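# Move parts tote onto shelf top, mat onto bench

## Task

Set the tote of parts on the shelf unit's flat top so that it sits entirely within the top's edges, and have the anti-static mat lying flat and entirely on the work bench. Nothing standing on the floor may end up knocked over, and the robot must not fall or be left leaning.

## Robot and tools

ROBOT. An omnidirectional wheeled base carries a column roughly 1.7 m tall. A carriage rides up and down it (lift_m, 0 to 1 m) and holds two six-joint arms, left and right, each with a five-finger hand. Arm bases sit near 0.57 m + lift_m above the floor; carriage parts hang about 0.15 m lower. A hand point reaches up to 0.78 m from its shoulder but only about 0.4 m below the arm base. Parked arm: joints 1-6 = 0, 0.05, 0.05, 1.45, 0, 0. Cameras: carriage_camera (fixed, forward, tilted about 20 degrees down), left_wrist_camera and right_wrist_camera (on each wrist's little-finger side, aimed at the hand point).

FRAMES. Base frame: origin on the floor below the base centre, x forward, y left, z up, metres. The left_hand and right_hand readings are hand points in this frame; true hands often sit lower than reported, especially far out or loaded. Odometry frame = base frame at scene start; base_odometry counts wheel turns only (slip counts as travel), heading in rad, left positive, -3.142 to 3.142.

move. Arguments: base, joints, speeds, min_time_s, cameras, blocking. base holds exactly one relative offset from where the base last reported itself: translate_m (forward +, -2 to 2 m), strafe_m (left +, -2 to 2 m) or rotate_rad (counter-clockwise +, -6.3 to 6.3 rad). joints is one flat dictionary covering both arms, keyed by name, each value an absolute target: lift_m in m; left_/right_joint1_rad to joint6_rad in rad (joint1 -2.617 to 3.054, 0 forward, + turns arm left; joint2 0 to 3.141, 0 upper arm back and level, 1.57 upright, 3.14 forward; joint3 0 to 3.141, 0 folded, 3.14 straight; joint4 -1.57 to 1.57, + lifts fingertips; joint5 -1.57 to 1.57, + swings fingertips right; joint6 -2.094 to 2.094, hand roll, + clockwise seen from forearm). Hand keys per side, unitless -1 to 1: _hand_little, _ring, _middle, _index, _thumb_bend (+1 straight, -1 curled), _thumb_turn (+1 beside palm, -1 opposite fingers), _hand_force_limit (closing stop force, about 0 N at -1 to 10 N at +1, 15 N for thumb motors; starts at 0) and _hand_speed (-0.96 to 1; starts at -0.8). speeds gives top rates for this action only: translate_m/strafe_m 0.02-0.5 m/s, rotate_rad 0.05-1.57 rad/s, lift_m 0.02-0.27 m/s (default 0.25). min_time_s (0.1-8 s) is the shortest duration of each arm motion; 2 or more gives straighter, gentler hand paths. blocking true (default) returns when everything rests; false returns in about 0.5 s. cameras: list of names or ["all"]; an unknown name invalidates the call. A move with no action just reports state and images.

wait(seconds 0-10, cameras) lets time pass; returns early once running moves settle. stop(cameras) brakes all running motions (not instant; the base coasts). zoom_image(camera, region [x0,y0,x1,y1] pixels, at most 504 x 504) enlarges part of the latest image. show_instructions shows reference pages. finished_scene(scene 1) ends the scene permanently; the result must hold without the robot.

RESULTS. base_status and joint_status per motion: done, moving, off_target (resting short, may still push), not_followed (command withheld, e.g. arms too close), contact_stop or time_out (uncommanded stops; later calls in the same reply are skipped), limit_stop_at_motor_heat. on_its_own lists uncommanded behaviour; "held at" is a target. motor_effort gives percent of max with peak in brackets. Hand lines: _hand_stopped_by lists six words (little, ring, middle, index, thumb_bend, thumb_turn): moving, target, force, stalled, fault. _load_n values are fingertip force in N, positive when pushed open; a grip lost shows as loads near 0. Joint torques and Motor temperatures follow joint order. MOTOR HOT appears at 75 °C; at 100 °C that arm goes limp for 30-60 s (OVER-TEMPERATURE FAULT), after which targets must be resent.

GRIPPING. Finger motors only start when their target changes by at least 0.002. Thumb turned in (-1) plus fingers wraps objects 0.035-0.065 m thick; handles down to about 0.025 m. For soft grips use _hand_speed -0.94 or below. To grip harder, raise force_limit and send a more-closed target.

CAUTIONS. Drive slowly near furniture; default speeds make any touch a hard hit. The base stops on contact but ignores arms; arms have no contact stop and spring to target when freed. After a contact_stop, back off about 0.2 m along the way you came. Lowering the lift onto something presses hard; use low lift speed. Never reverse under a table edge until the column strikes it. Avoid arm-on-arm presses or hits (they can end the scene). With joint2 below 0.8, swinging joint1 outward 0.5 rad or more can hit the column. Keep the carriage low and arms in when driving or carrying; about 1.5 kg per outstretched hand can tip the robot, as can pulling against something held. Park arms when idle to cool them. Lower loads gently and open the hand only once they rest; avoid drops, slams, knocking floor-standing items over, and heavy forces on fingers.

Each tool is called after "Emit:" in YAML: its name, and indented under it one key for each argument.

Reference images:

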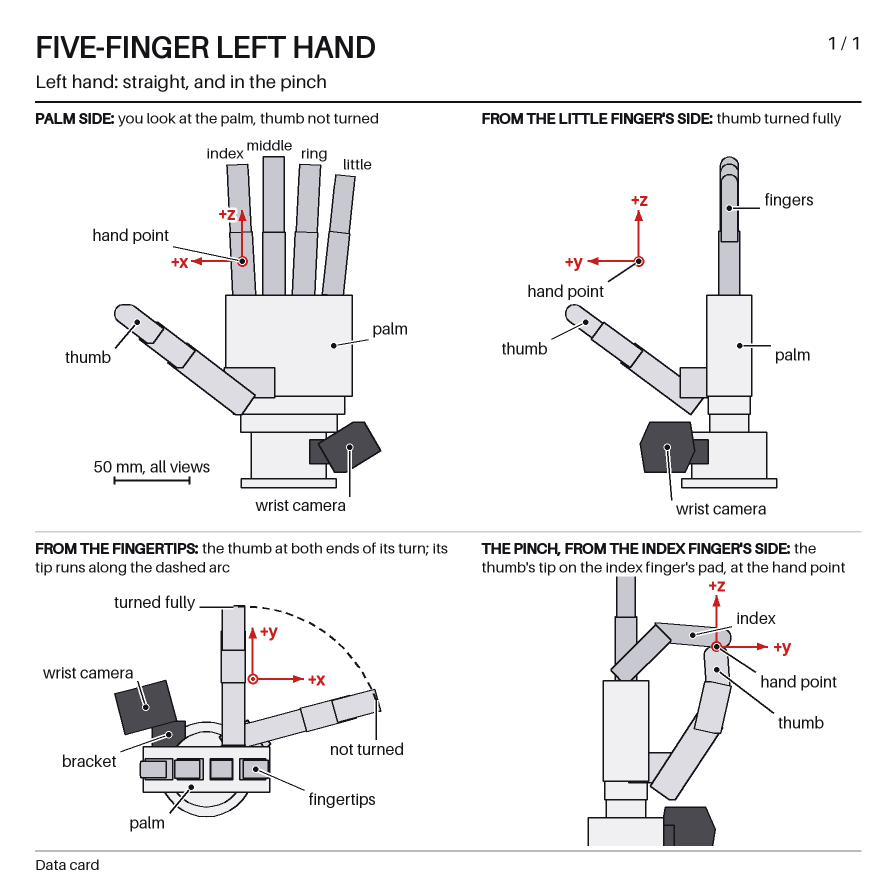

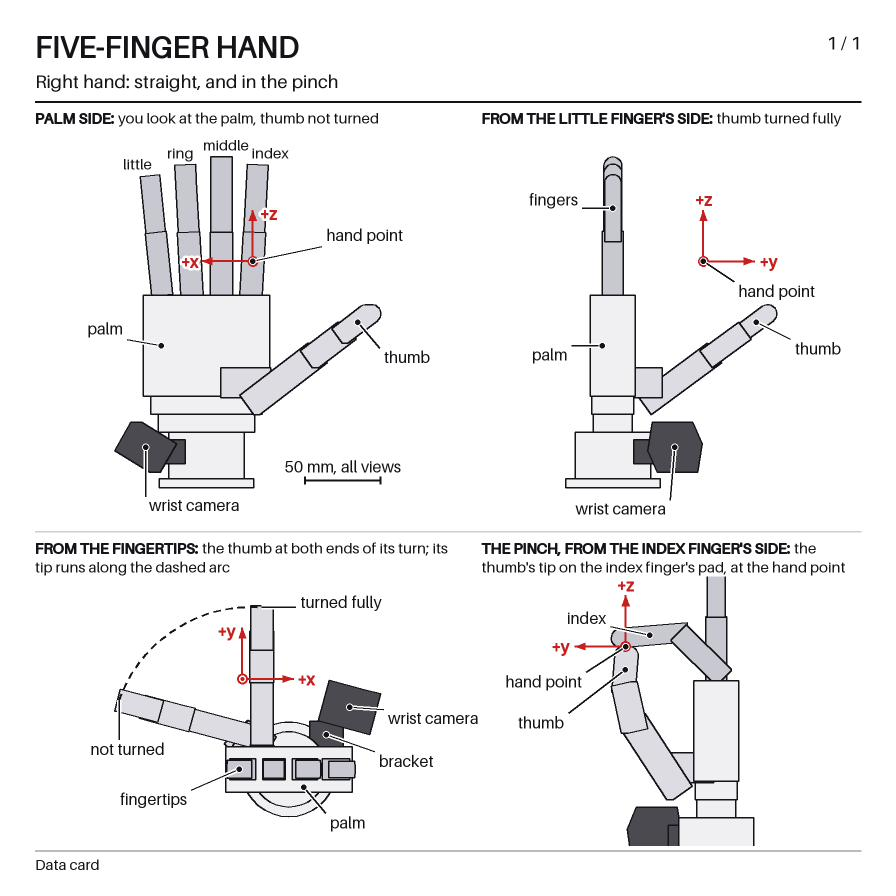

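## Session

Emit:
move:
  cameras: ["all"]

Scene clock: 0.00 s.
Joint torques (N m): no reading
Motor temperatures (°C): left_arm=[30 34 29 35 30 28] | right_arm=[31 29 30 32 28 29]
base_odometry: x=+0.000 y=+0.000 heading=+0.000
base_status: not commanded
joint_positions: lift_m=+0.300 left_joint1_rad=-0.013 left_joint2_rad=+0.037 left_joint3_rad=+0.050 left_joint4_rad=+1.447 left_joint5_rad=+0.030 left_joint6_rad=-0.008 right_joint1_rad=-0.005 right_joint2_rad=+0.051 right_joint3_rad=+0.049 right_joint4_rad=+1.440 right_joint5_rad=-0.039 right_joint6_rad=+0.012 left_hand_little=+1.000 left_hand_ring=+1.000 left_hand_middle=+1.000 left_hand_index=+1.000 left_hand_thumb_turn=+1.000 left_hand_thumb_bend=+1.000 left_hand_force_limit=+0.000 left_hand_speed=-0.800 right_hand_little=+1.000 right_hand_ring=+1.000 right_hand_middle=+1.000 right_hand_index=+1.000 right_hand_thumb_turn=+1.000 right_hand_thumb_bend=+1.000 right_hand_force_limit=+0.000 right_hand_speed=-0.800
joint_status: not commanded
left_hand_stopped_by: target,target,target,target,target,target
right_hand_stopped_by: target,target,target,target,target,target
left_little_load_n: 0.0
left_ring_load_n: 0.0
left_middle_load_n: 0.0
left_index_load_n: 0.5
left_thumb_bend_load_n: 0.0
left_thumb_turn_load_n: 0.0
right_little_load_n: 0.0
right_ring_load_n: 0.0
right_middle_load_n: 0.0
right_index_load_n: 0.0
right_thumb_bend_load_n: 0.5
right_thumb_turn_load_n: 0.0
motor_effort: lift_m=+29 drive_wheels=+4
left_hand: x=+0.3152 y=+0.2795 z=+1.3448 quat_wxyz=(+0.698, -0.029, +0.050, -0.714) (m; base frame)
right_hand: x=+0.3225 y=-0.2791 z=+1.3425 quat_wxyz=(+0.709, -0.061, +0.034, -0.702) (m; base frame)
pictures: carriage_camera, left_wrist_camera, right_wrist_camera

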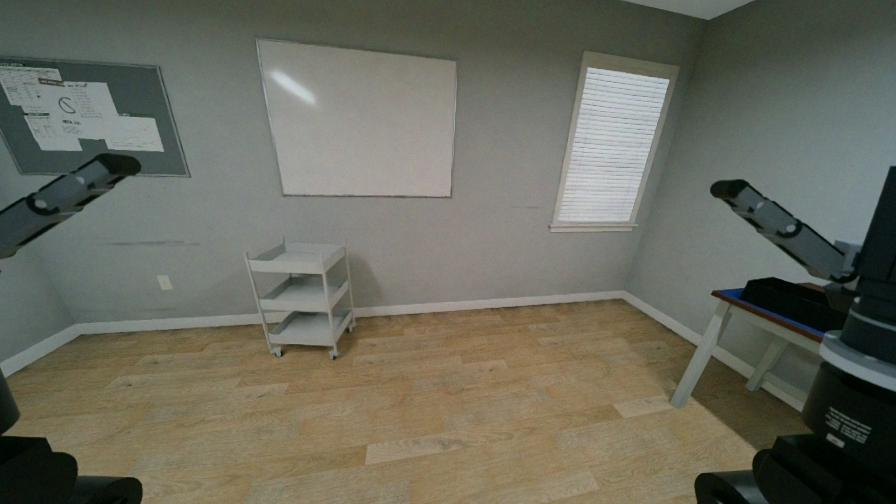

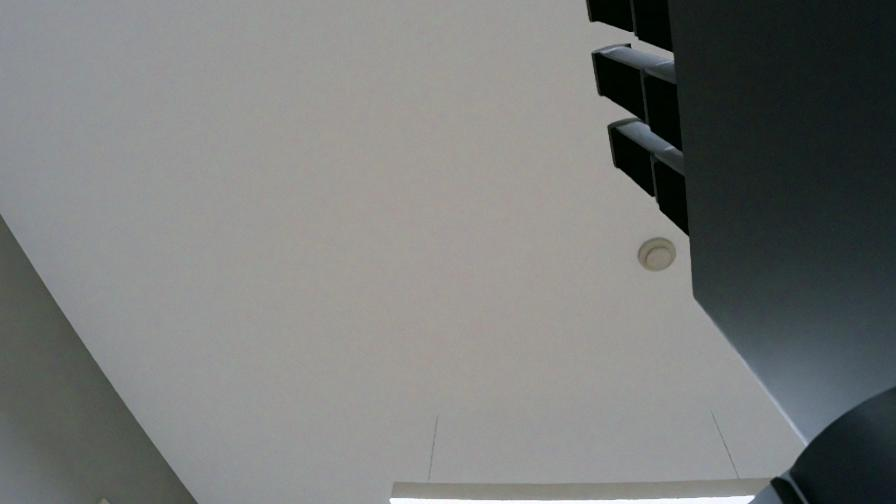

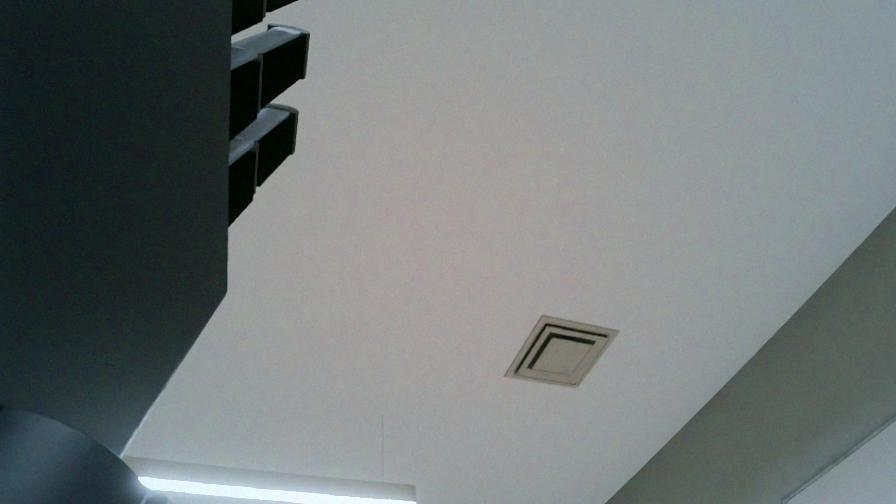

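Emit:
move:
  base: {"rotate_rad": -0.9}
  cameras: ["carriage_camera"]

Emit:
zoom_image:
  camera: "carriage_camera"
  region: [250, 150, 750, 450]

Emit:
move:
  base: {"rotate_rad": -1.5}
  cameras: ["carriage_camera"]

Emit:
move:
  base: {"rotate_rad": -1.5}
  cameras: ["carriage_camera"]

Scene clock: 11.53 s.
Joint torques (N m): left_arm=[0.06 4.18 5.71 -0.07 0.05 0.05] | right_arm=[-0.28 2.63 4.92 0.06 0.09 -0.03]
move: done
base_odometry: x=+0.000 y=+0.000 heading=-0.900
base_status: done
joint_positions: lift_m=+0.300 left_joint1_rad=-0.013 left_joint2_rad=+0.037 left_joint3_rad=+0.050 left_joint4_rad=+1.445 left_joint5_rad=+0.030 left_joint6_rad=-0.008 right_joint1_rad=-0.005 right_joint2_rad=+0.051 right_joint3_rad=+0.049 right_joint4_rad=+1.439 right_joint5_rad=-0.039 right_joint6_rad=+0.012 left_hand_little=+1.000 left_hand_ring=+1.000 left_hand_middle=+1.000 left_hand_index=+1.000 left_hand_thumb_turn=+1.000 left_hand_thumb_bend=+1.000 left_hand_force_limit=+0.000 left_hand_speed=-0.800 right_hand_little=+1.000 right_hand_ring=+1.000 right_hand_middle=+1.000 right_hand_index=+1.000 right_hand_thumb_turn=+1.000 right_hand_thumb_bend=+1.000 right_hand_force_limit=+0.000 right_hand_speed=-0.800
joint_status: not commanded
left_hand_stopped_by: target,target,target,target,target,target
right_hand_stopped_by: target,target,target,target,target,target
left_little_load_n: 0.0
left_ring_load_n: 0.0
left_middle_load_n: 0.0
left_index_load_n: 0.0
left_thumb_bend_load_n: 0.0
left_thumb_turn_load_n: 0.0
right_little_load_n: 0.0
right_ring_load_n: 0.0
right_middle_load_n: 0.0
right_index_load_n: -0.5
right_thumb_bend_load_n: 0.0
right_thumb_turn_load_n: 0.0
motor_effort: lift_m=+29(29) drive_wheels=-1(12)
left_hand: x=+0.3156 y=+0.2795 z=+1.3447 quat_wxyz=(+0.698, -0.029, +0.051, -0.714)
right_hand: x=+0.3227 y=-0.2791 z=+1.3424 quat_wxyz=(+0.709, -0.061, +0.034, -0.702)

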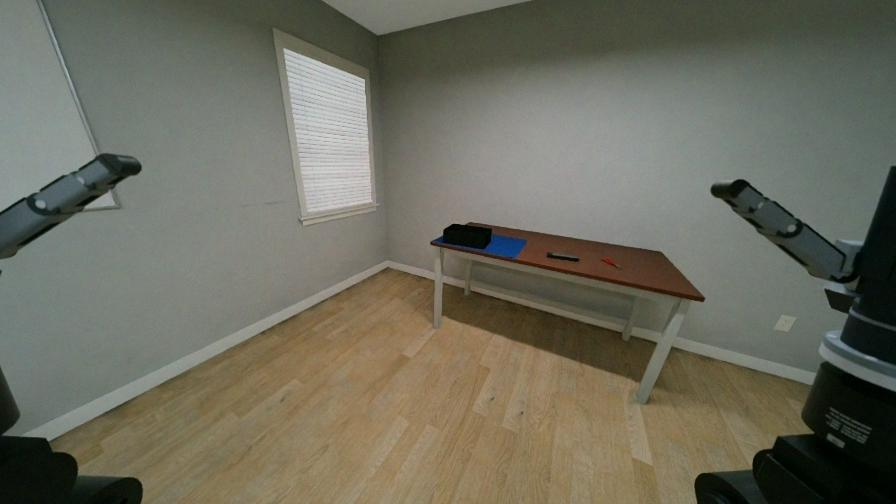

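Scaled by 1.008 from the camera's image (finer frame: 1280x720).

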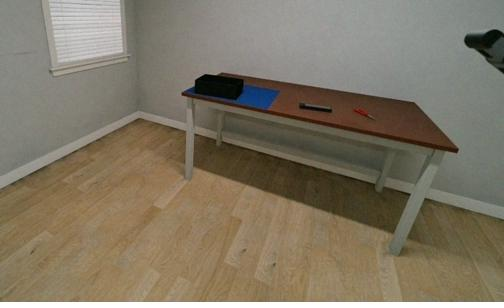

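Scene clock: 14.60 s.
Joint torques (N m): left_arm=[0.12 4.18 5.75 0 0.06 0.08] | right_arm=[-0.28 2.71 4.78 0.12 0.09 -0.03]
move: done
base_odometry: x=+0.000 y=+0.000 heading=-2.400
base_status: done
joint_positions: lift_m=+0.300 left_joint1_rad=-0.013 left_joint2_rad=+0.037 left_joint3_rad=+0.050 left_joint4_rad=+1.444 left_joint5_rad=+0.030 left_joint6_rad=-0.008 right_joint1_rad=-0.005 right_joint2_rad=+0.051 right_joint3_rad=+0.049 right_joint4_rad=+1.437 right_joint5_rad=-0.039 right_joint6_rad=+0.012 left_hand_little=+1.000 left_hand_ring=+1.000 left_hand_middle=+1.000 left_hand_index=+1.000 left_hand_thumb_turn=+1.000 left_hand_thumb_bend=+1.000 left_hand_force_limit=+0.000 left_hand_speed=-0.800 right_hand_little=+1.000 right_hand_ring=+1.000 right_hand_middle=+1.000 right_hand_index=+1.000 right_hand_thumb_turn=+1.000 right_hand_thumb_bend=+1.000 right_hand_force_limit=+0.000 right_hand_speed=-0.800
joint_status: not commanded
left_hand_stopped_by: target,target,target,target,target,target
right_hand_stopped_by: target,target,target,target,target,target
left_little_load_n: 0.0
left_ring_load_n: 0.0
left_middle_load_n: 0.0
left_index_load_n: 0.0
left_thumb_bend_load_n: 0.0
left_thumb_turn_load_n: 0.0
right_little_load_n: 0.0
right_ring_load_n: 0.0
right_middle_load_n: 0.0
right_index_load_n: 0.0
right_thumb_bend_load_n: 0.0
right_thumb_turn_load_n: 0.0
motor_effort: lift_m=+29(29) drive_wheels=+6(15)
left_hand: x=+0.3160 y=+0.2795 z=+1.3446 quat_wxyz=(+0.698, -0.030, +0.051, -0.714)
right_hand: x=+0.3233 y=-0.2791 z=+1.3422 quat_wxyz=(+0.709, -0.062, +0.035, -0.702)

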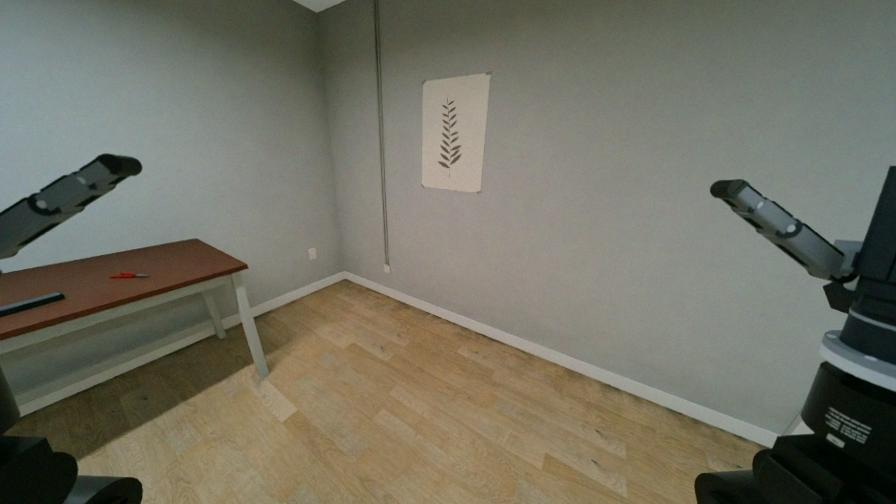

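Scene clock: 17.67 s.
Joint torques (N m): left_arm=[0.13 4.31 5.79 -0.04 0.05 0.07] | right_arm=[-0.28 2.74 4.75 0.11 0.09 -0.03]
move: done
base_odometry: x=+0.000 y=+0.000 heading=+2.384
base_status: done
joint_positions: lift_m=+0.300 left_joint1_rad=-0.013 left_joint2_rad=+0.037 left_joint3_rad=+0.050 left_joint4_rad=+1.443 left_joint5_rad=+0.030 left_joint6_rad=-0.008 right_joint1_rad=-0.005 right_joint2_rad=+0.051 right_joint3_rad=+0.049 right_joint4_rad=+1.436 right_joint5_rad=-0.039 right_joint6_rad=+0.012 left_hand_little=+1.000 left_hand_ring=+1.000 left_hand_middle=+1.000 left_hand_index=+1.000 left_hand_thumb_turn=+1.000 left_hand_thumb_bend=+1.000 left_hand_force_limit=+0.000 left_hand_speed=-0.800 right_hand_little=+1.000 right_hand_ring=+1.000 right_hand_middle=+1.000 right_hand_index=+1.000 right_hand_thumb_turn=+1.000 right_hand_thumb_bend=+1.000 right_hand_force_limit=+0.000 right_hand_speed=-0.800
joint_status: not commanded
left_hand_stopped_by: target,target,target,target,target,target
right_hand_stopped_by: target,target,target,target,target,target
left_little_load_n: 0.0
left_ring_load_n: 0.0
left_middle_load_n: 0.0
left_index_load_n: 0.5
left_thumb_bend_load_n: 0.0
left_thumb_turn_load_n: 0.0
right_little_load_n: 0.0
right_ring_load_n: 0.0
right_middle_load_n: 0.0
right_index_load_n: 0.0
right_thumb_bend_load_n: 0.0
right_thumb_turn_load_n: 0.0
motor_effort: lift_m=+29(29) drive_wheels=+5(16)
left_hand: x=+0.3163 y=+0.2795 z=+1.3445 quat_wxyz=(+0.698, -0.030, +0.051, -0.714)
right_hand: x=+0.3235 y=-0.2791 z=+1.3421 quat_wxyz=(+0.709, -0.062, +0.035, -0.702)

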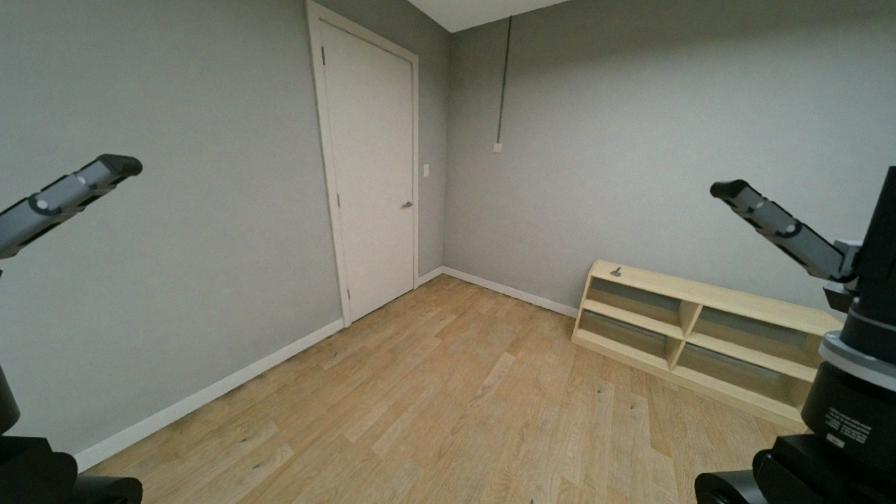

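Emit:
move:
  base: {"rotate_rad": -0.9}
  cameras: ["carriage_camera"]

Emit:
zoom_image:
  camera: "carriage_camera"
  region: [200, 200, 700, 450]

Scene clock: 33.90 s.
Joint torques (N m): left_arm=[0.2 4.4 5.59 -0.01 0.06 0.07] | right_arm=[-0.28 2.66 4.81 0.1 0.09 -0.03]
move: done
base_odometry: x=+0.000 y=+0.000 heading=+1.484
base_status: done
joint_positions: lift_m=+0.300 left_joint1_rad=-0.013 left_joint2_rad=+0.037 left_joint3_rad=+0.050 left_joint4_rad=+1.442 left_joint5_rad=+0.030 left_joint6_rad=-0.008 right_joint1_rad=-0.005 right_joint2_rad=+0.051 right_joint3_rad=+0.049 right_joint4_rad=+1.436 right_joint5_rad=-0.039 right_joint6_rad=+0.012 left_hand_little=+1.000 left_hand_ring=+1.000 left_hand_middle=+1.000 left_hand_index=+1.000 left_hand_thumb_turn=+1.000 left_hand_thumb_bend=+1.000 left_hand_force_limit=+0.000 left_hand_speed=-0.800 right_hand_little=+1.000 right_hand_ring=+1.000 right_hand_middle=+1.000 right_hand_index=+1.000 right_hand_thumb_turn=+1.000 right_hand_thumb_bend=+1.000 right_hand_force_limit=+0.000 right_hand_speed=-0.800
joint_status: not commanded
left_hand_stopped_by: target,target,target,target,target,target
right_hand_stopped_by: target,target,target,target,target,target
left_little_load_n: 0.0
left_ring_load_n: 0.0
left_middle_load_n: 0.0
left_index_load_n: 0.0
left_thumb_bend_load_n: 0.0
left_thumb_turn_load_n: 0.0
right_little_load_n: 0.0
right_ring_load_n: 0.0
right_middle_load_n: 0.0
right_index_load_n: 0.0
right_thumb_bend_load_n: 0.0
right_thumb_turn_load_n: 0.0
motor_effort: lift_m=+29(29) drive_wheels=+3(17)
left_hand: x=+0.3164 y=+0.2795 z=+1.3444 quat_wxyz=(+0.698, -0.030, +0.052, -0.714)
right_hand: x=+0.3234 y=-0.2791 z=+1.3422 quat_wxyz=(+0.709, -0.062, +0.035, -0.702)

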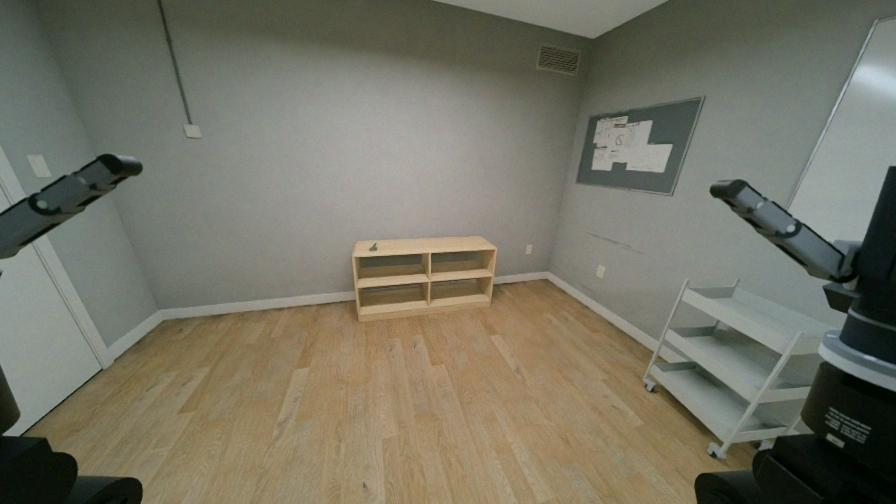

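Scaled by 1.008 from the camera's image (finer frame: 1280x720).

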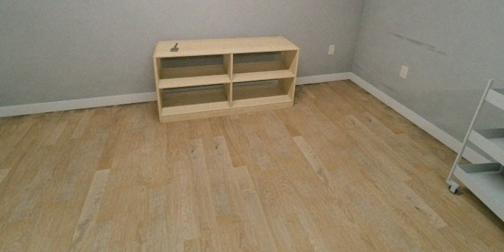

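Emit:
move:
  base: {"rotate_rad": -2.884}

Emit:
move:
  base: {"strafe_m": 0.68}

Emit:
move:
  base: {"translate_m": 0.65}
  speeds: {"translate_m": 0.3}
  joints: {"lift_m": 0.5}
  cameras: ["carriage_camera"]

Emit:
zoom_image:
  camera: "carriage_camera"
  region: [220, 200, 720, 500]

Scene clock: 83.50 s.
Joint torques (N m): left_arm=[0.21 4.26 5.78 -0.01 0.07 0.08] | right_arm=[-0.28 2.66 4.78 0.14 0.09 -0.03]
move: done
base_odometry: x=+0.000 y=+0.000 heading=-1.400
base_status: done
joint_positions: lift_m=+0.300 left_joint1_rad=-0.013 left_joint2_rad=+0.037 left_joint3_rad=+0.050 left_joint4_rad=+1.441 left_joint5_rad=+0.029 left_joint6_rad=-0.008 right_joint1_rad=-0.005 right_joint2_rad=+0.051 right_joint3_rad=+0.049 right_joint4_rad=+1.435 right_joint5_rad=-0.039 right_joint6_rad=+0.012 left_hand_little=+1.000 left_hand_ring=+1.000 left_hand_middle=+1.000 left_hand_index=+1.000 left_hand_thumb_turn=+1.000 left_hand_thumb_bend=+1.000 left_hand_force_limit=+0.000 left_hand_speed=-0.800 right_hand_little=+1.000 right_hand_ring=+1.000 right_hand_middle=+1.000 right_hand_index=+1.000 right_hand_thumb_turn=+1.000 right_hand_thumb_bend=+1.000 right_hand_force_limit=+0.000 right_hand_speed=-0.800
joint_status: not commanded
left_hand_stopped_by: target,target,target,target,target,target
right_hand_stopped_by: target,target,target,target,target,target
left_little_load_n: 0.0
left_ring_load_n: 0.0
left_middle_load_n: 0.0
left_index_load_n: 0.0
left_thumb_bend_load_n: 0.0
left_thumb_turn_load_n: 0.0
right_little_load_n: 0.0
right_ring_load_n: 0.0
right_middle_load_n: 0.0
right_index_load_n: 0.0
right_thumb_bend_load_n: 0.0
right_thumb_turn_load_n: 0.0
motor_effort: lift_m=+29(29) drive_wheels=+5(15)
left_hand: x=+0.3167 y=+0.2795 z=+1.3443 quat_wxyz=(+0.698, -0.031, +0.052, -0.714)
right_hand: x=+0.3238 y=-0.2792 z=+1.3421 quat_wxyz=(+0.709, -0.062, +0.036, -0.702)
pictures: none

Scene clock: 87.20 s.
Joint torques (N m): left_arm=[0.1 4.26 5.72 -0.01 0.08 0.05] | right_arm=[-0.24 2.66 4.78 0.12 0.08 -0.03]
move: done
base_odometry: x=+0.670 y=+0.115 heading=-1.400
base_status: done
joint_positions: lift_m=+0.300 left_joint1_rad=-0.014 left_joint2_rad=+0.037 left_joint3_rad=+0.050 left_joint4_rad=+1.442 left_joint5_rad=+0.030 left_joint6_rad=-0.008 right_joint1_rad=-0.005 right_joint2_rad=+0.051 right_joint3_rad=+0.049 right_joint4_rad=+1.435 right_joint5_rad=-0.039 right_joint6_rad=+0.012 left_hand_little=+1.000 left_hand_ring=+1.000 left_hand_middle=+1.000 left_hand_index=+1.000 left_hand_thumb_turn=+1.000 left_hand_thumb_bend=+1.000 left_hand_force_limit=+0.000 left_hand_speed=-0.800 right_hand_little=+1.000 right_hand_ring=+1.000 right_hand_middle=+1.000 right_hand_index=+1.000 right_hand_thumb_turn=+1.000 right_hand_thumb_bend=+1.000 right_hand_force_limit=+0.000 right_hand_speed=-0.800
joint_status: not commanded
left_hand_stopped_by: target,target,target,target,target,target
right_hand_stopped_by: target,target,target,target,target,target
left_little_load_n: 0.0
left_ring_load_n: 0.0
left_middle_load_n: 0.0
left_index_load_n: 0.0
left_thumb_bend_load_n: 0.0
left_thumb_turn_load_n: 0.0
right_little_load_n: -0.5
right_ring_load_n: 0.0
right_middle_load_n: 0.0
right_index_load_n: 0.0
right_thumb_bend_load_n: 0.0
right_thumb_turn_load_n: 0.0
motor_effort: lift_m=+29(29) drive_wheels=-3(20)
left_hand: x=+0.3165 y=+0.2794 z=+1.3444 quat_wxyz=(+0.698, -0.031, +0.052, -0.714)
right_hand: x=+0.3238 y=-0.2792 z=+1.3421 quat_wxyz=(+0.709, -0.062, +0.036, -0.702)
pictures: none

Scene clock: 90.97 s.
Joint torques (N m): left_arm=[0.16 4.29 5.53 -0.06 0.06 0.07] | right_arm=[-0.24 2.66 4.96 0.1 0.09 -0.03]
move: done
base_odometry: x=+0.781 y=-0.526 heading=-1.400
base_status: done
joint_positions: lift_m=+0.500 left_joint1_rad=-0.014 left_joint2_rad=+0.037 left_joint3_rad=+0.050 left_joint4_rad=+1.445 left_joint5_rad=+0.030 left_joint6_rad=-0.008 right_joint1_rad=-0.005 right_joint2_rad=+0.051 right_joint3_rad=+0.049 right_joint4_rad=+1.438 right_joint5_rad=-0.039 right_joint6_rad=+0.012 left_hand_little=+1.000 left_hand_ring=+1.000 left_hand_middle=+1.000 left_hand_index=+1.000 left_hand_thumb_turn=+1.000 left_hand_thumb_bend=+1.000 left_hand_force_limit=+0.000 left_hand_speed=-0.800 right_hand_little=+1.000 right_hand_ring=+1.000 right_hand_middle=+1.000 right_hand_index=+1.000 right_hand_thumb_turn=+1.000 right_hand_thumb_bend=+1.000 right_hand_force_limit=+0.000 right_hand_speed=-0.800
joint_status: all done
left_hand_stopped_by: target,target,target,target,target,target
right_hand_stopped_by: target,target,target,target,target,target
left_little_load_n: 0.0
left_ring_load_n: 0.0
left_middle_load_n: 0.0
left_index_load_n: 0.0
left_thumb_bend_load_n: 0.0
left_thumb_turn_load_n: 0.0
right_little_load_n: 0.0
right_ring_load_n: -0.5
right_middle_load_n: 0.0
right_index_load_n: 0.0
right_thumb_bend_load_n: 0.0
right_thumb_turn_load_n: 0.0
motor_effort: lift_m=+30(37) drive_wheels=-4(15)
left_hand: x=+0.3156 y=+0.2794 z=+1.5446 quat_wxyz=(+0.698, -0.029, +0.051, -0.714)
right_hand: x=+0.3230 y=-0.2792 z=+1.5422 quat_wxyz=(+0.709, -0.061, +0.035, -0.702)
carriage_camera: T_world_to_cam=[[-0.02672, -0.99887, 0.03932, -0.05337], [-0.34449, -0.02773, -0.93838, 1.46791], [0.93841, -0.03862, -0.34336, 0.40673]] pos_world=[0.12257, 0.0031, 1.51922]

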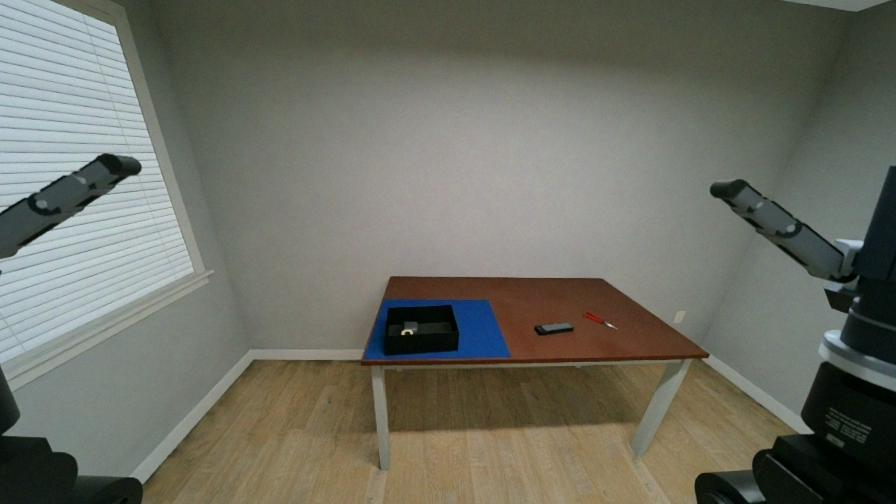

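Scaled by 1.008 from the camera's image (finer frame: 1280x720).

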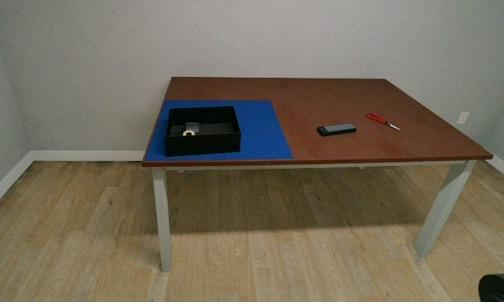

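Emit:
move:
  joints: {"left_joint1_rad":0,"left_joint2_rad":1.57,"left_joint3_rad":1.57,"left_joint4_rad":0,"left_joint5_rad":0,"left_joint6_rad":0,"right_joint1_rad":0,"right_joint2_rad":1.2,"right_joint3_rad":1.2,"right_joint4_rad":0,"right_joint5_rad":0,"right_joint6_rad":0}
  min_time_s: 3
  cameras: ["carriage_camera"]

Emit:
move:
  joints: {"left_joint1_rad":0,"left_joint2_rad":1.57,"left_joint3_rad":1.57,"left_joint4_rad":0,"left_joint5_rad":1.5,"left_joint6_rad":0,"right_joint1_rad":0,"right_joint2_rad":1.2,"right_joint3_rad":1.2,"right_joint4_rad":-0.6,"right_joint5_rad":-1.5,"right_joint6_rad":0}
  min_time_s: 3
  cameras: ["all"]

Scene clock: 182.03 s.
Joint torques (N m): left_arm=[0.85 -6.82 9.85 2.05 -0.01 0.16] | right_arm=[0.18 -2.47 8.87 2.21 0.13 -0.12]
Motor temperatures (°C): left_arm=[30 35 33 34 30 28] | right_arm=[31 31 36 32 27 29]
move: done
base_odometry: x=+0.781 y=-0.526 heading=-1.400
base_status: not commanded
joint_positions: lift_m=+0.500 left_joint1_rad=-0.010 left_joint2_rad=+1.556 left_joint3_rad=+1.542 left_joint4_rad=+0.003 left_joint5_rad=+0.009 left_joint6_rad=-0.008 right_joint1_rad=-0.005 right_joint2_rad=+1.189 right_joint3_rad=+1.169 right_joint4_rad=+0.012 right_joint5_rad=-0.009 right_joint6_rad=+0.009 left_hand_little=+1.000 left_hand_ring=+1.000 left_hand_middle=+1.000 left_hand_index=+1.000 left_hand_thumb_turn=+1.000 left_hand_thumb_bend=+1.000 left_hand_force_limit=+0.000 left_hand_speed=-0.800 right_hand_little=+1.000 right_hand_ring=+1.000 right_hand_middle=+1.000 right_hand_index=+1.000 right_hand_thumb_turn=+1.000 right_hand_thumb_bend=+1.000 right_hand_force_limit=+0.000 right_hand_speed=-0.800
joint_status: all done
left_hand_stopped_by: target,target,target,target,target,target
right_hand_stopped_by: target,target,target,target,target,target
left_little_load_n: 0.0
left_ring_load_n: 0.0
left_middle_load_n: 0.0
left_index_load_n: 0.0
left_thumb_bend_load_n: 0.0
left_thumb_turn_load_n: -0.5
right_little_load_n: 0.0
right_ring_load_n: 0.0
right_middle_load_n: 0.0
right_index_load_n: 0.0
right_thumb_bend_load_n: 0.0
right_thumb_turn_load_n: 0.0
motor_effort: lift_m=+30(30) drive_wheels=+0(7)
left_hand: x=+0.7549 y=+0.2795 z=+1.4706 quat_wxyz=(+0.491, -0.500, +0.505, -0.504)
right_hand: x=+0.6614 y=-0.2869 z=+1.4510 quat_wxyz=(+0.501, -0.501, +0.503, -0.495)
carriage_camera: T_world_to_cam=[[-0.02672, -0.99887, 0.03932, -0.05337], [-0.34449, -0.02773, -0.93838, 1.46791], [0.93841, -0.03862, -0.34336, 0.40673]] pos_world=[0.12257, 0.0031, 1.51922]

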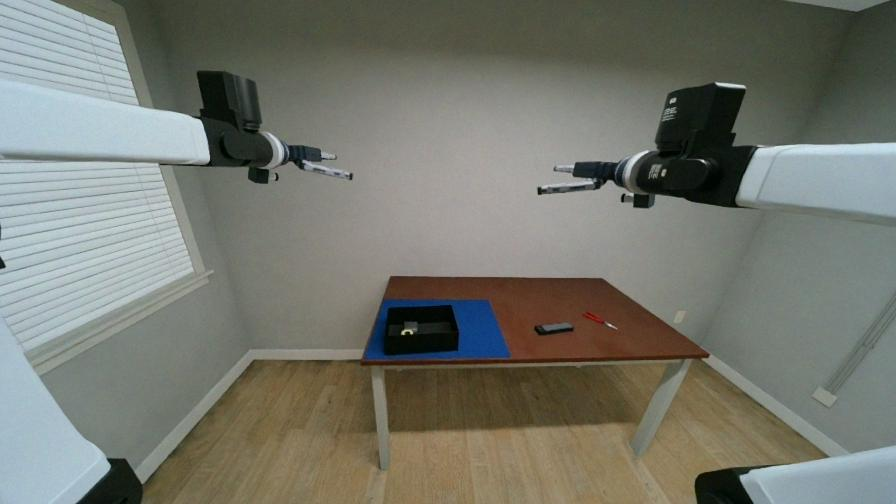

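Scene clock: 185.37 s.
Joint torques (N m): left_arm=[0.83 -5.9 9.11 1.27 0.22 0.15] | right_arm=[0.18 -1.81 8.09 1.28 -0.47 -0.11]
move: done
base_odometry: x=+0.781 y=-0.526 heading=-1.400
base_status: not commanded
joint_positions: lift_m=+0.500 left_joint1_rad=-0.010 left_joint2_rad=+1.556 left_joint3_rad=+1.542 left_joint4_rad=+0.002 left_joint5_rad=+1.490 left_joint6_rad=-0.008 right_joint1_rad=-0.005 right_joint2_rad=+1.189 right_joint3_rad=+1.169 right_joint4_rad=-0.589 right_joint5_rad=-1.491 right_joint6_rad=+0.009 left_hand_little=+1.000 left_hand_ring=+1.000 left_hand_middle=+1.000 left_hand_index=+1.000 left_hand_thumb_turn=+1.000 left_hand_thumb_bend=+1.000 left_hand_force_limit=+0.000 left_hand_speed=-0.800 right_hand_little=+1.000 right_hand_ring=+1.000 right_hand_middle=+1.000 right_hand_index=+1.000 right_hand_thumb_turn=+1.000 right_hand_thumb_bend=+1.000 right_hand_force_limit=+0.000 right_hand_speed=-0.800
joint_status: all done
left_hand_stopped_by: target,target,target,target,target,target
right_hand_stopped_by: target,target,target,target,target,target
left_little_load_n: 0.0
left_ring_load_n: 0.0
left_middle_load_n: 0.0
left_index_load_n: 0.0
left_thumb_bend_load_n: 0.0
left_thumb_turn_load_n: 0.0
right_little_load_n: 0.0
right_ring_load_n: 0.0
right_middle_load_n: 0.0
right_index_load_n: 0.0
right_thumb_bend_load_n: 0.0
right_thumb_turn_load_n: 0.0
motor_effort: lift_m=+30(30) drive_wheels=-3(7)
left_hand: x=+0.5438 y=+0.1185 z=+1.4728 quat_wxyz=(+0.018, -0.032, +0.707, -0.707)
right_hand: x=+0.4083 y=-0.1226 z=+1.4306 quat_wxyz=(+0.665, -0.681, +0.244, +0.186)
pictures: carriage_camera, left_wrist_camera, right_wrist_camera
carriage_camera: T_world_to_cam=[[-0.02672, -0.99887, 0.03932, -0.05337], [-0.34449, -0.02773, -0.93838, 1.46791], [0.93841, -0.03862, -0.34336, 0.40673]] pos_world=[0.12257, 0.0031, 1.51922]
left_wrist_camera: T_world_to_cam=[[-0.26981, -0.00952, 0.96287, -1.26708], [-0.88384, 0.39928, -0.24372, 0.79835], [-0.38213, -0.91678, -0.11614, 0.60327]] pos_world=[0.59427, 0.22225, 1.48467]
right_wrist_camera: T_world_to_cam=[[-0.37537, -0.01565, -0.92674, 1.48273], [-0.82897, -0.44159, 0.34322, -0.20716], [-0.41461, 0.89708, 0.15279, 0.17638]] pos_world=[0.45797, -0.22651, 1.41827]

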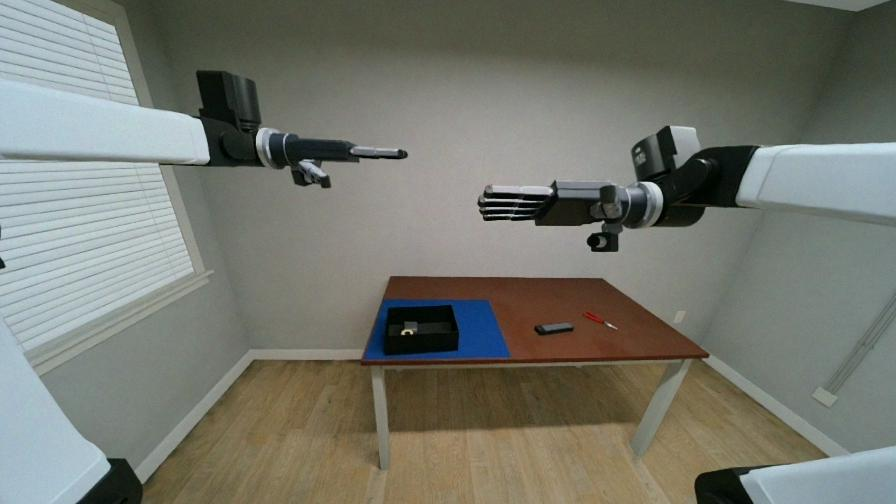

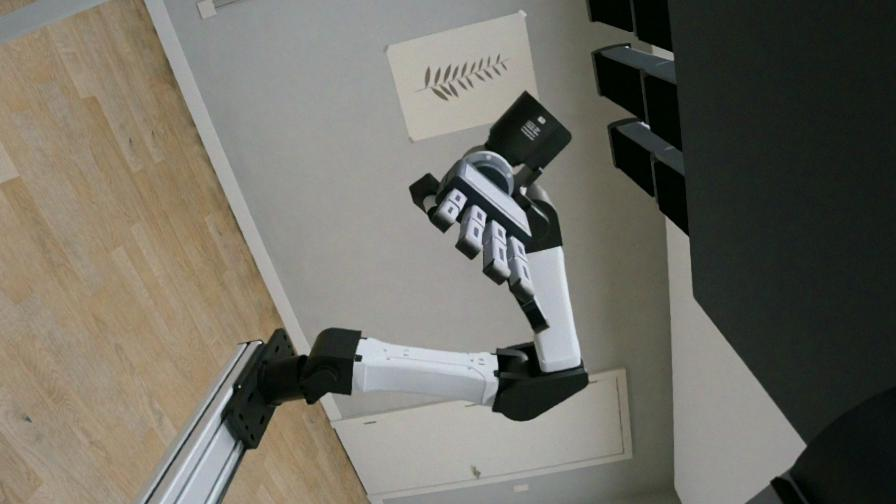

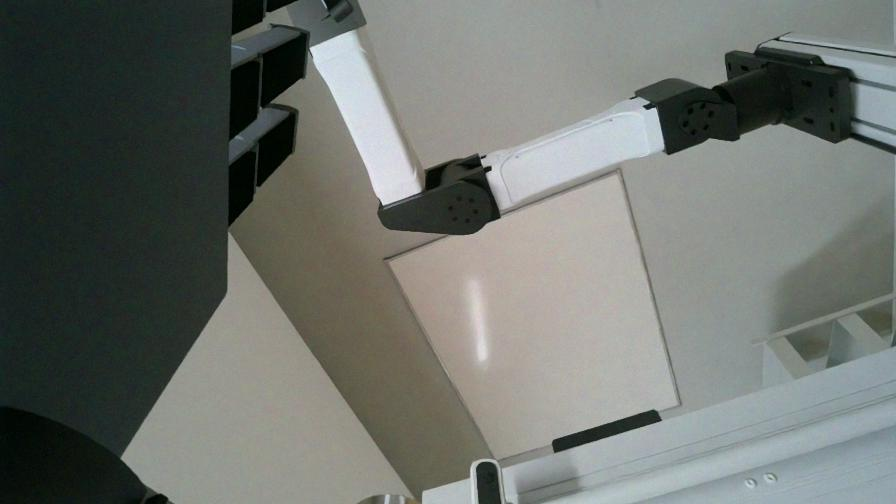

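Emit:
move:
  joints: {"left_joint1_rad":0,"left_joint2_rad":1.57,"left_joint3_rad":0.87,"left_joint4_rad":0.7,"left_joint5_rad":1.5,"left_joint6_rad":0,"right_joint1_rad":0,"right_joint2_rad":1.9,"right_joint3_rad":1.0,"right_joint4_rad":0.9,"right_joint5_rad":-1.5,"right_joint6_rad":0}
  min_time_s: 3
  cameras: ["all"]

Scene clock: 235.73 s.
Joint torques (N m): left_arm=[0.9 -5.59 5.48 1.38 0.17 0.13] | right_arm=[0.09 -5.53 3.84 1.52 0.03 -0.11]
Motor temperatures (°C): left_arm=[30 37 37 36 30 28] | right_arm=[31 30 44 34 28 29]
move: done
base_odometry: x=+0.781 y=-0.526 heading=-1.400
base_status: not commanded
joint_positions: lift_m=+0.500 left_joint1_rad=-0.010 left_joint2_rad=+1.556 left_joint3_rad=+0.877 left_joint4_rad=+0.688 left_joint5_rad=+1.494 left_joint6_rad=-0.007 right_joint1_rad=-0.004 right_joint2_rad=+1.882 right_joint3_rad=+1.014 right_joint4_rad=+0.891 right_joint5_rad=-1.497 right_joint6_rad=+0.008 left_hand_little=+1.000 left_hand_ring=+1.000 left_hand_middle=+1.000 left_hand_index=+1.000 left_hand_thumb_turn=+1.000 left_hand_thumb_bend=+1.000 left_hand_force_limit=+0.000 left_hand_speed=-0.800 right_hand_little=+1.000 right_hand_ring=+1.000 right_hand_middle=+1.000 right_hand_index=+1.000 right_hand_thumb_turn=+1.000 right_hand_thumb_bend=+1.000 right_hand_force_limit=+0.000 right_hand_speed=-0.800
joint_status: all done
left_hand_stopped_by: target,target,target,target,target,target
right_hand_stopped_by: target,target,target,target,target,target
left_little_load_n: 0.0
left_ring_load_n: 0.0
left_middle_load_n: 0.0
left_index_load_n: 0.0
left_thumb_bend_load_n: 0.5
left_thumb_turn_load_n: -0.5
right_little_load_n: 0.0
right_ring_load_n: 0.0
right_middle_load_n: 0.0
right_index_load_n: 0.0
right_thumb_bend_load_n: 0.0
right_thumb_turn_load_n: 0.0
motor_effort: lift_m=+30(30) drive_wheels=-1(6)
left_hand: x=+0.5267 y=+0.1187 z=+1.3102 quat_wxyz=(+0.024, -0.023, +0.707, -0.707)
right_hand: x=+0.5904 y=-0.1232 z=+1.2576 quat_wxyz=(+0.707, -0.706, +0.022, -0.033)
pictures: carriage_camera, left_wrist_camera, right_wrist_camera
carriage_camera: T_world_to_cam=[[-0.02672, -0.99887, 0.03932, -0.05337], [-0.34449, -0.02773, -0.93838, 1.46791], [0.93841, -0.03862, -0.34336, 0.40673]] pos_world=[0.12257, 0.0031, 1.51922]
left_wrist_camera: T_world_to_cam=[[-0.28996, -0.00821, 0.957, -1.09697], [-0.87686, 0.40294, -0.26223, 0.7637], [-0.38346, -0.91519, -0.12403, 0.58891]] pos_world=[0.5774, 0.22224, 1.32311]
right_wrist_camera: T_world_to_cam=[[0.24589, -0.01755, -0.96914, 1.07712], [-0.86878, -0.44736, -0.21232, 0.72431], [-0.42983, 0.89418, -0.12525, 0.63716]] pos_world=[0.63829, -0.2268, 1.27748]

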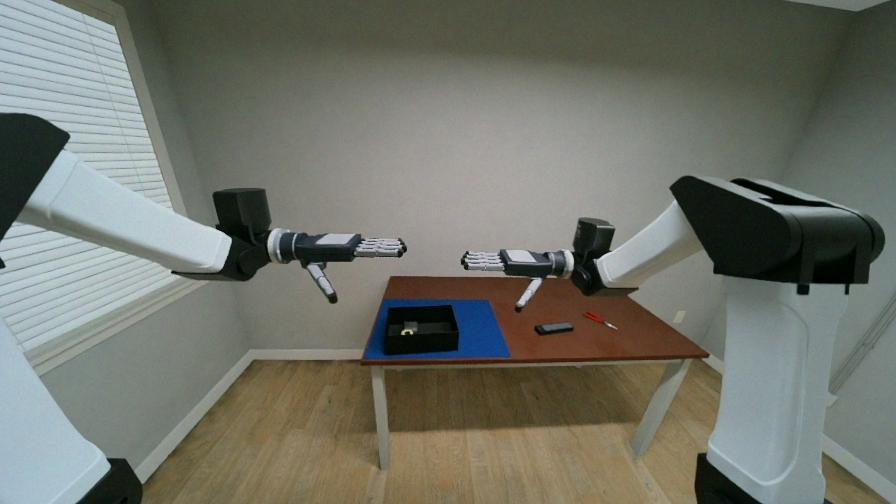

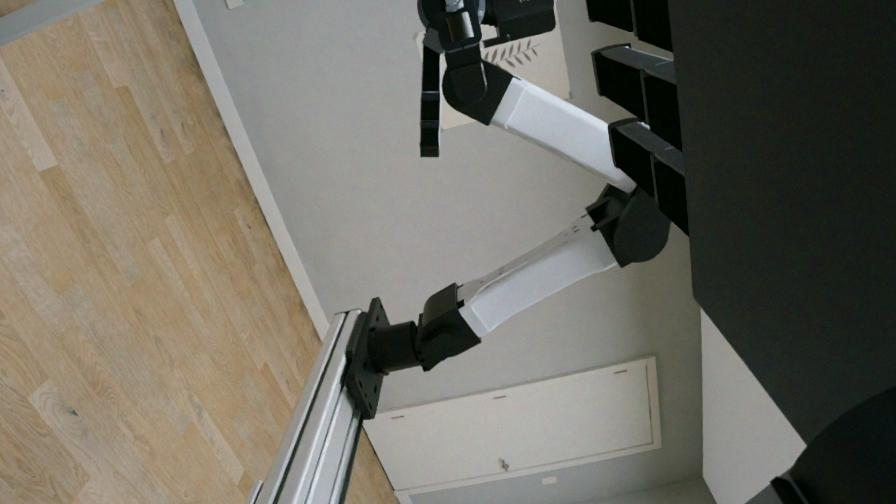

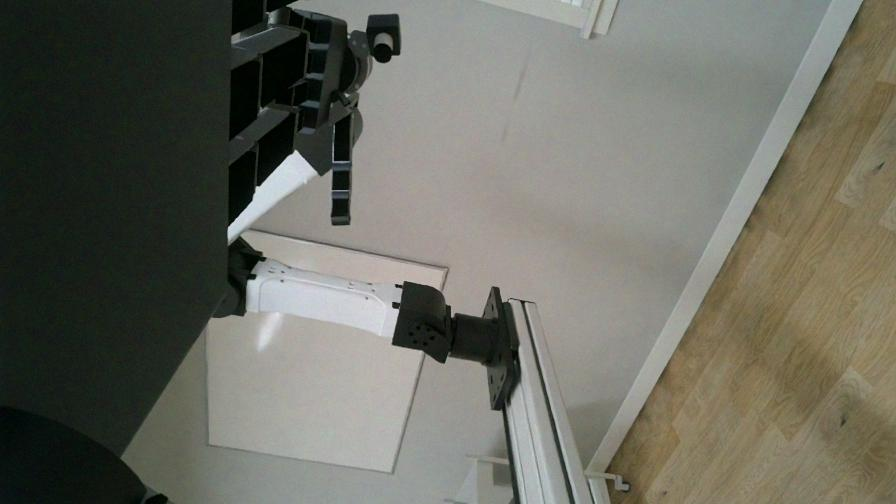

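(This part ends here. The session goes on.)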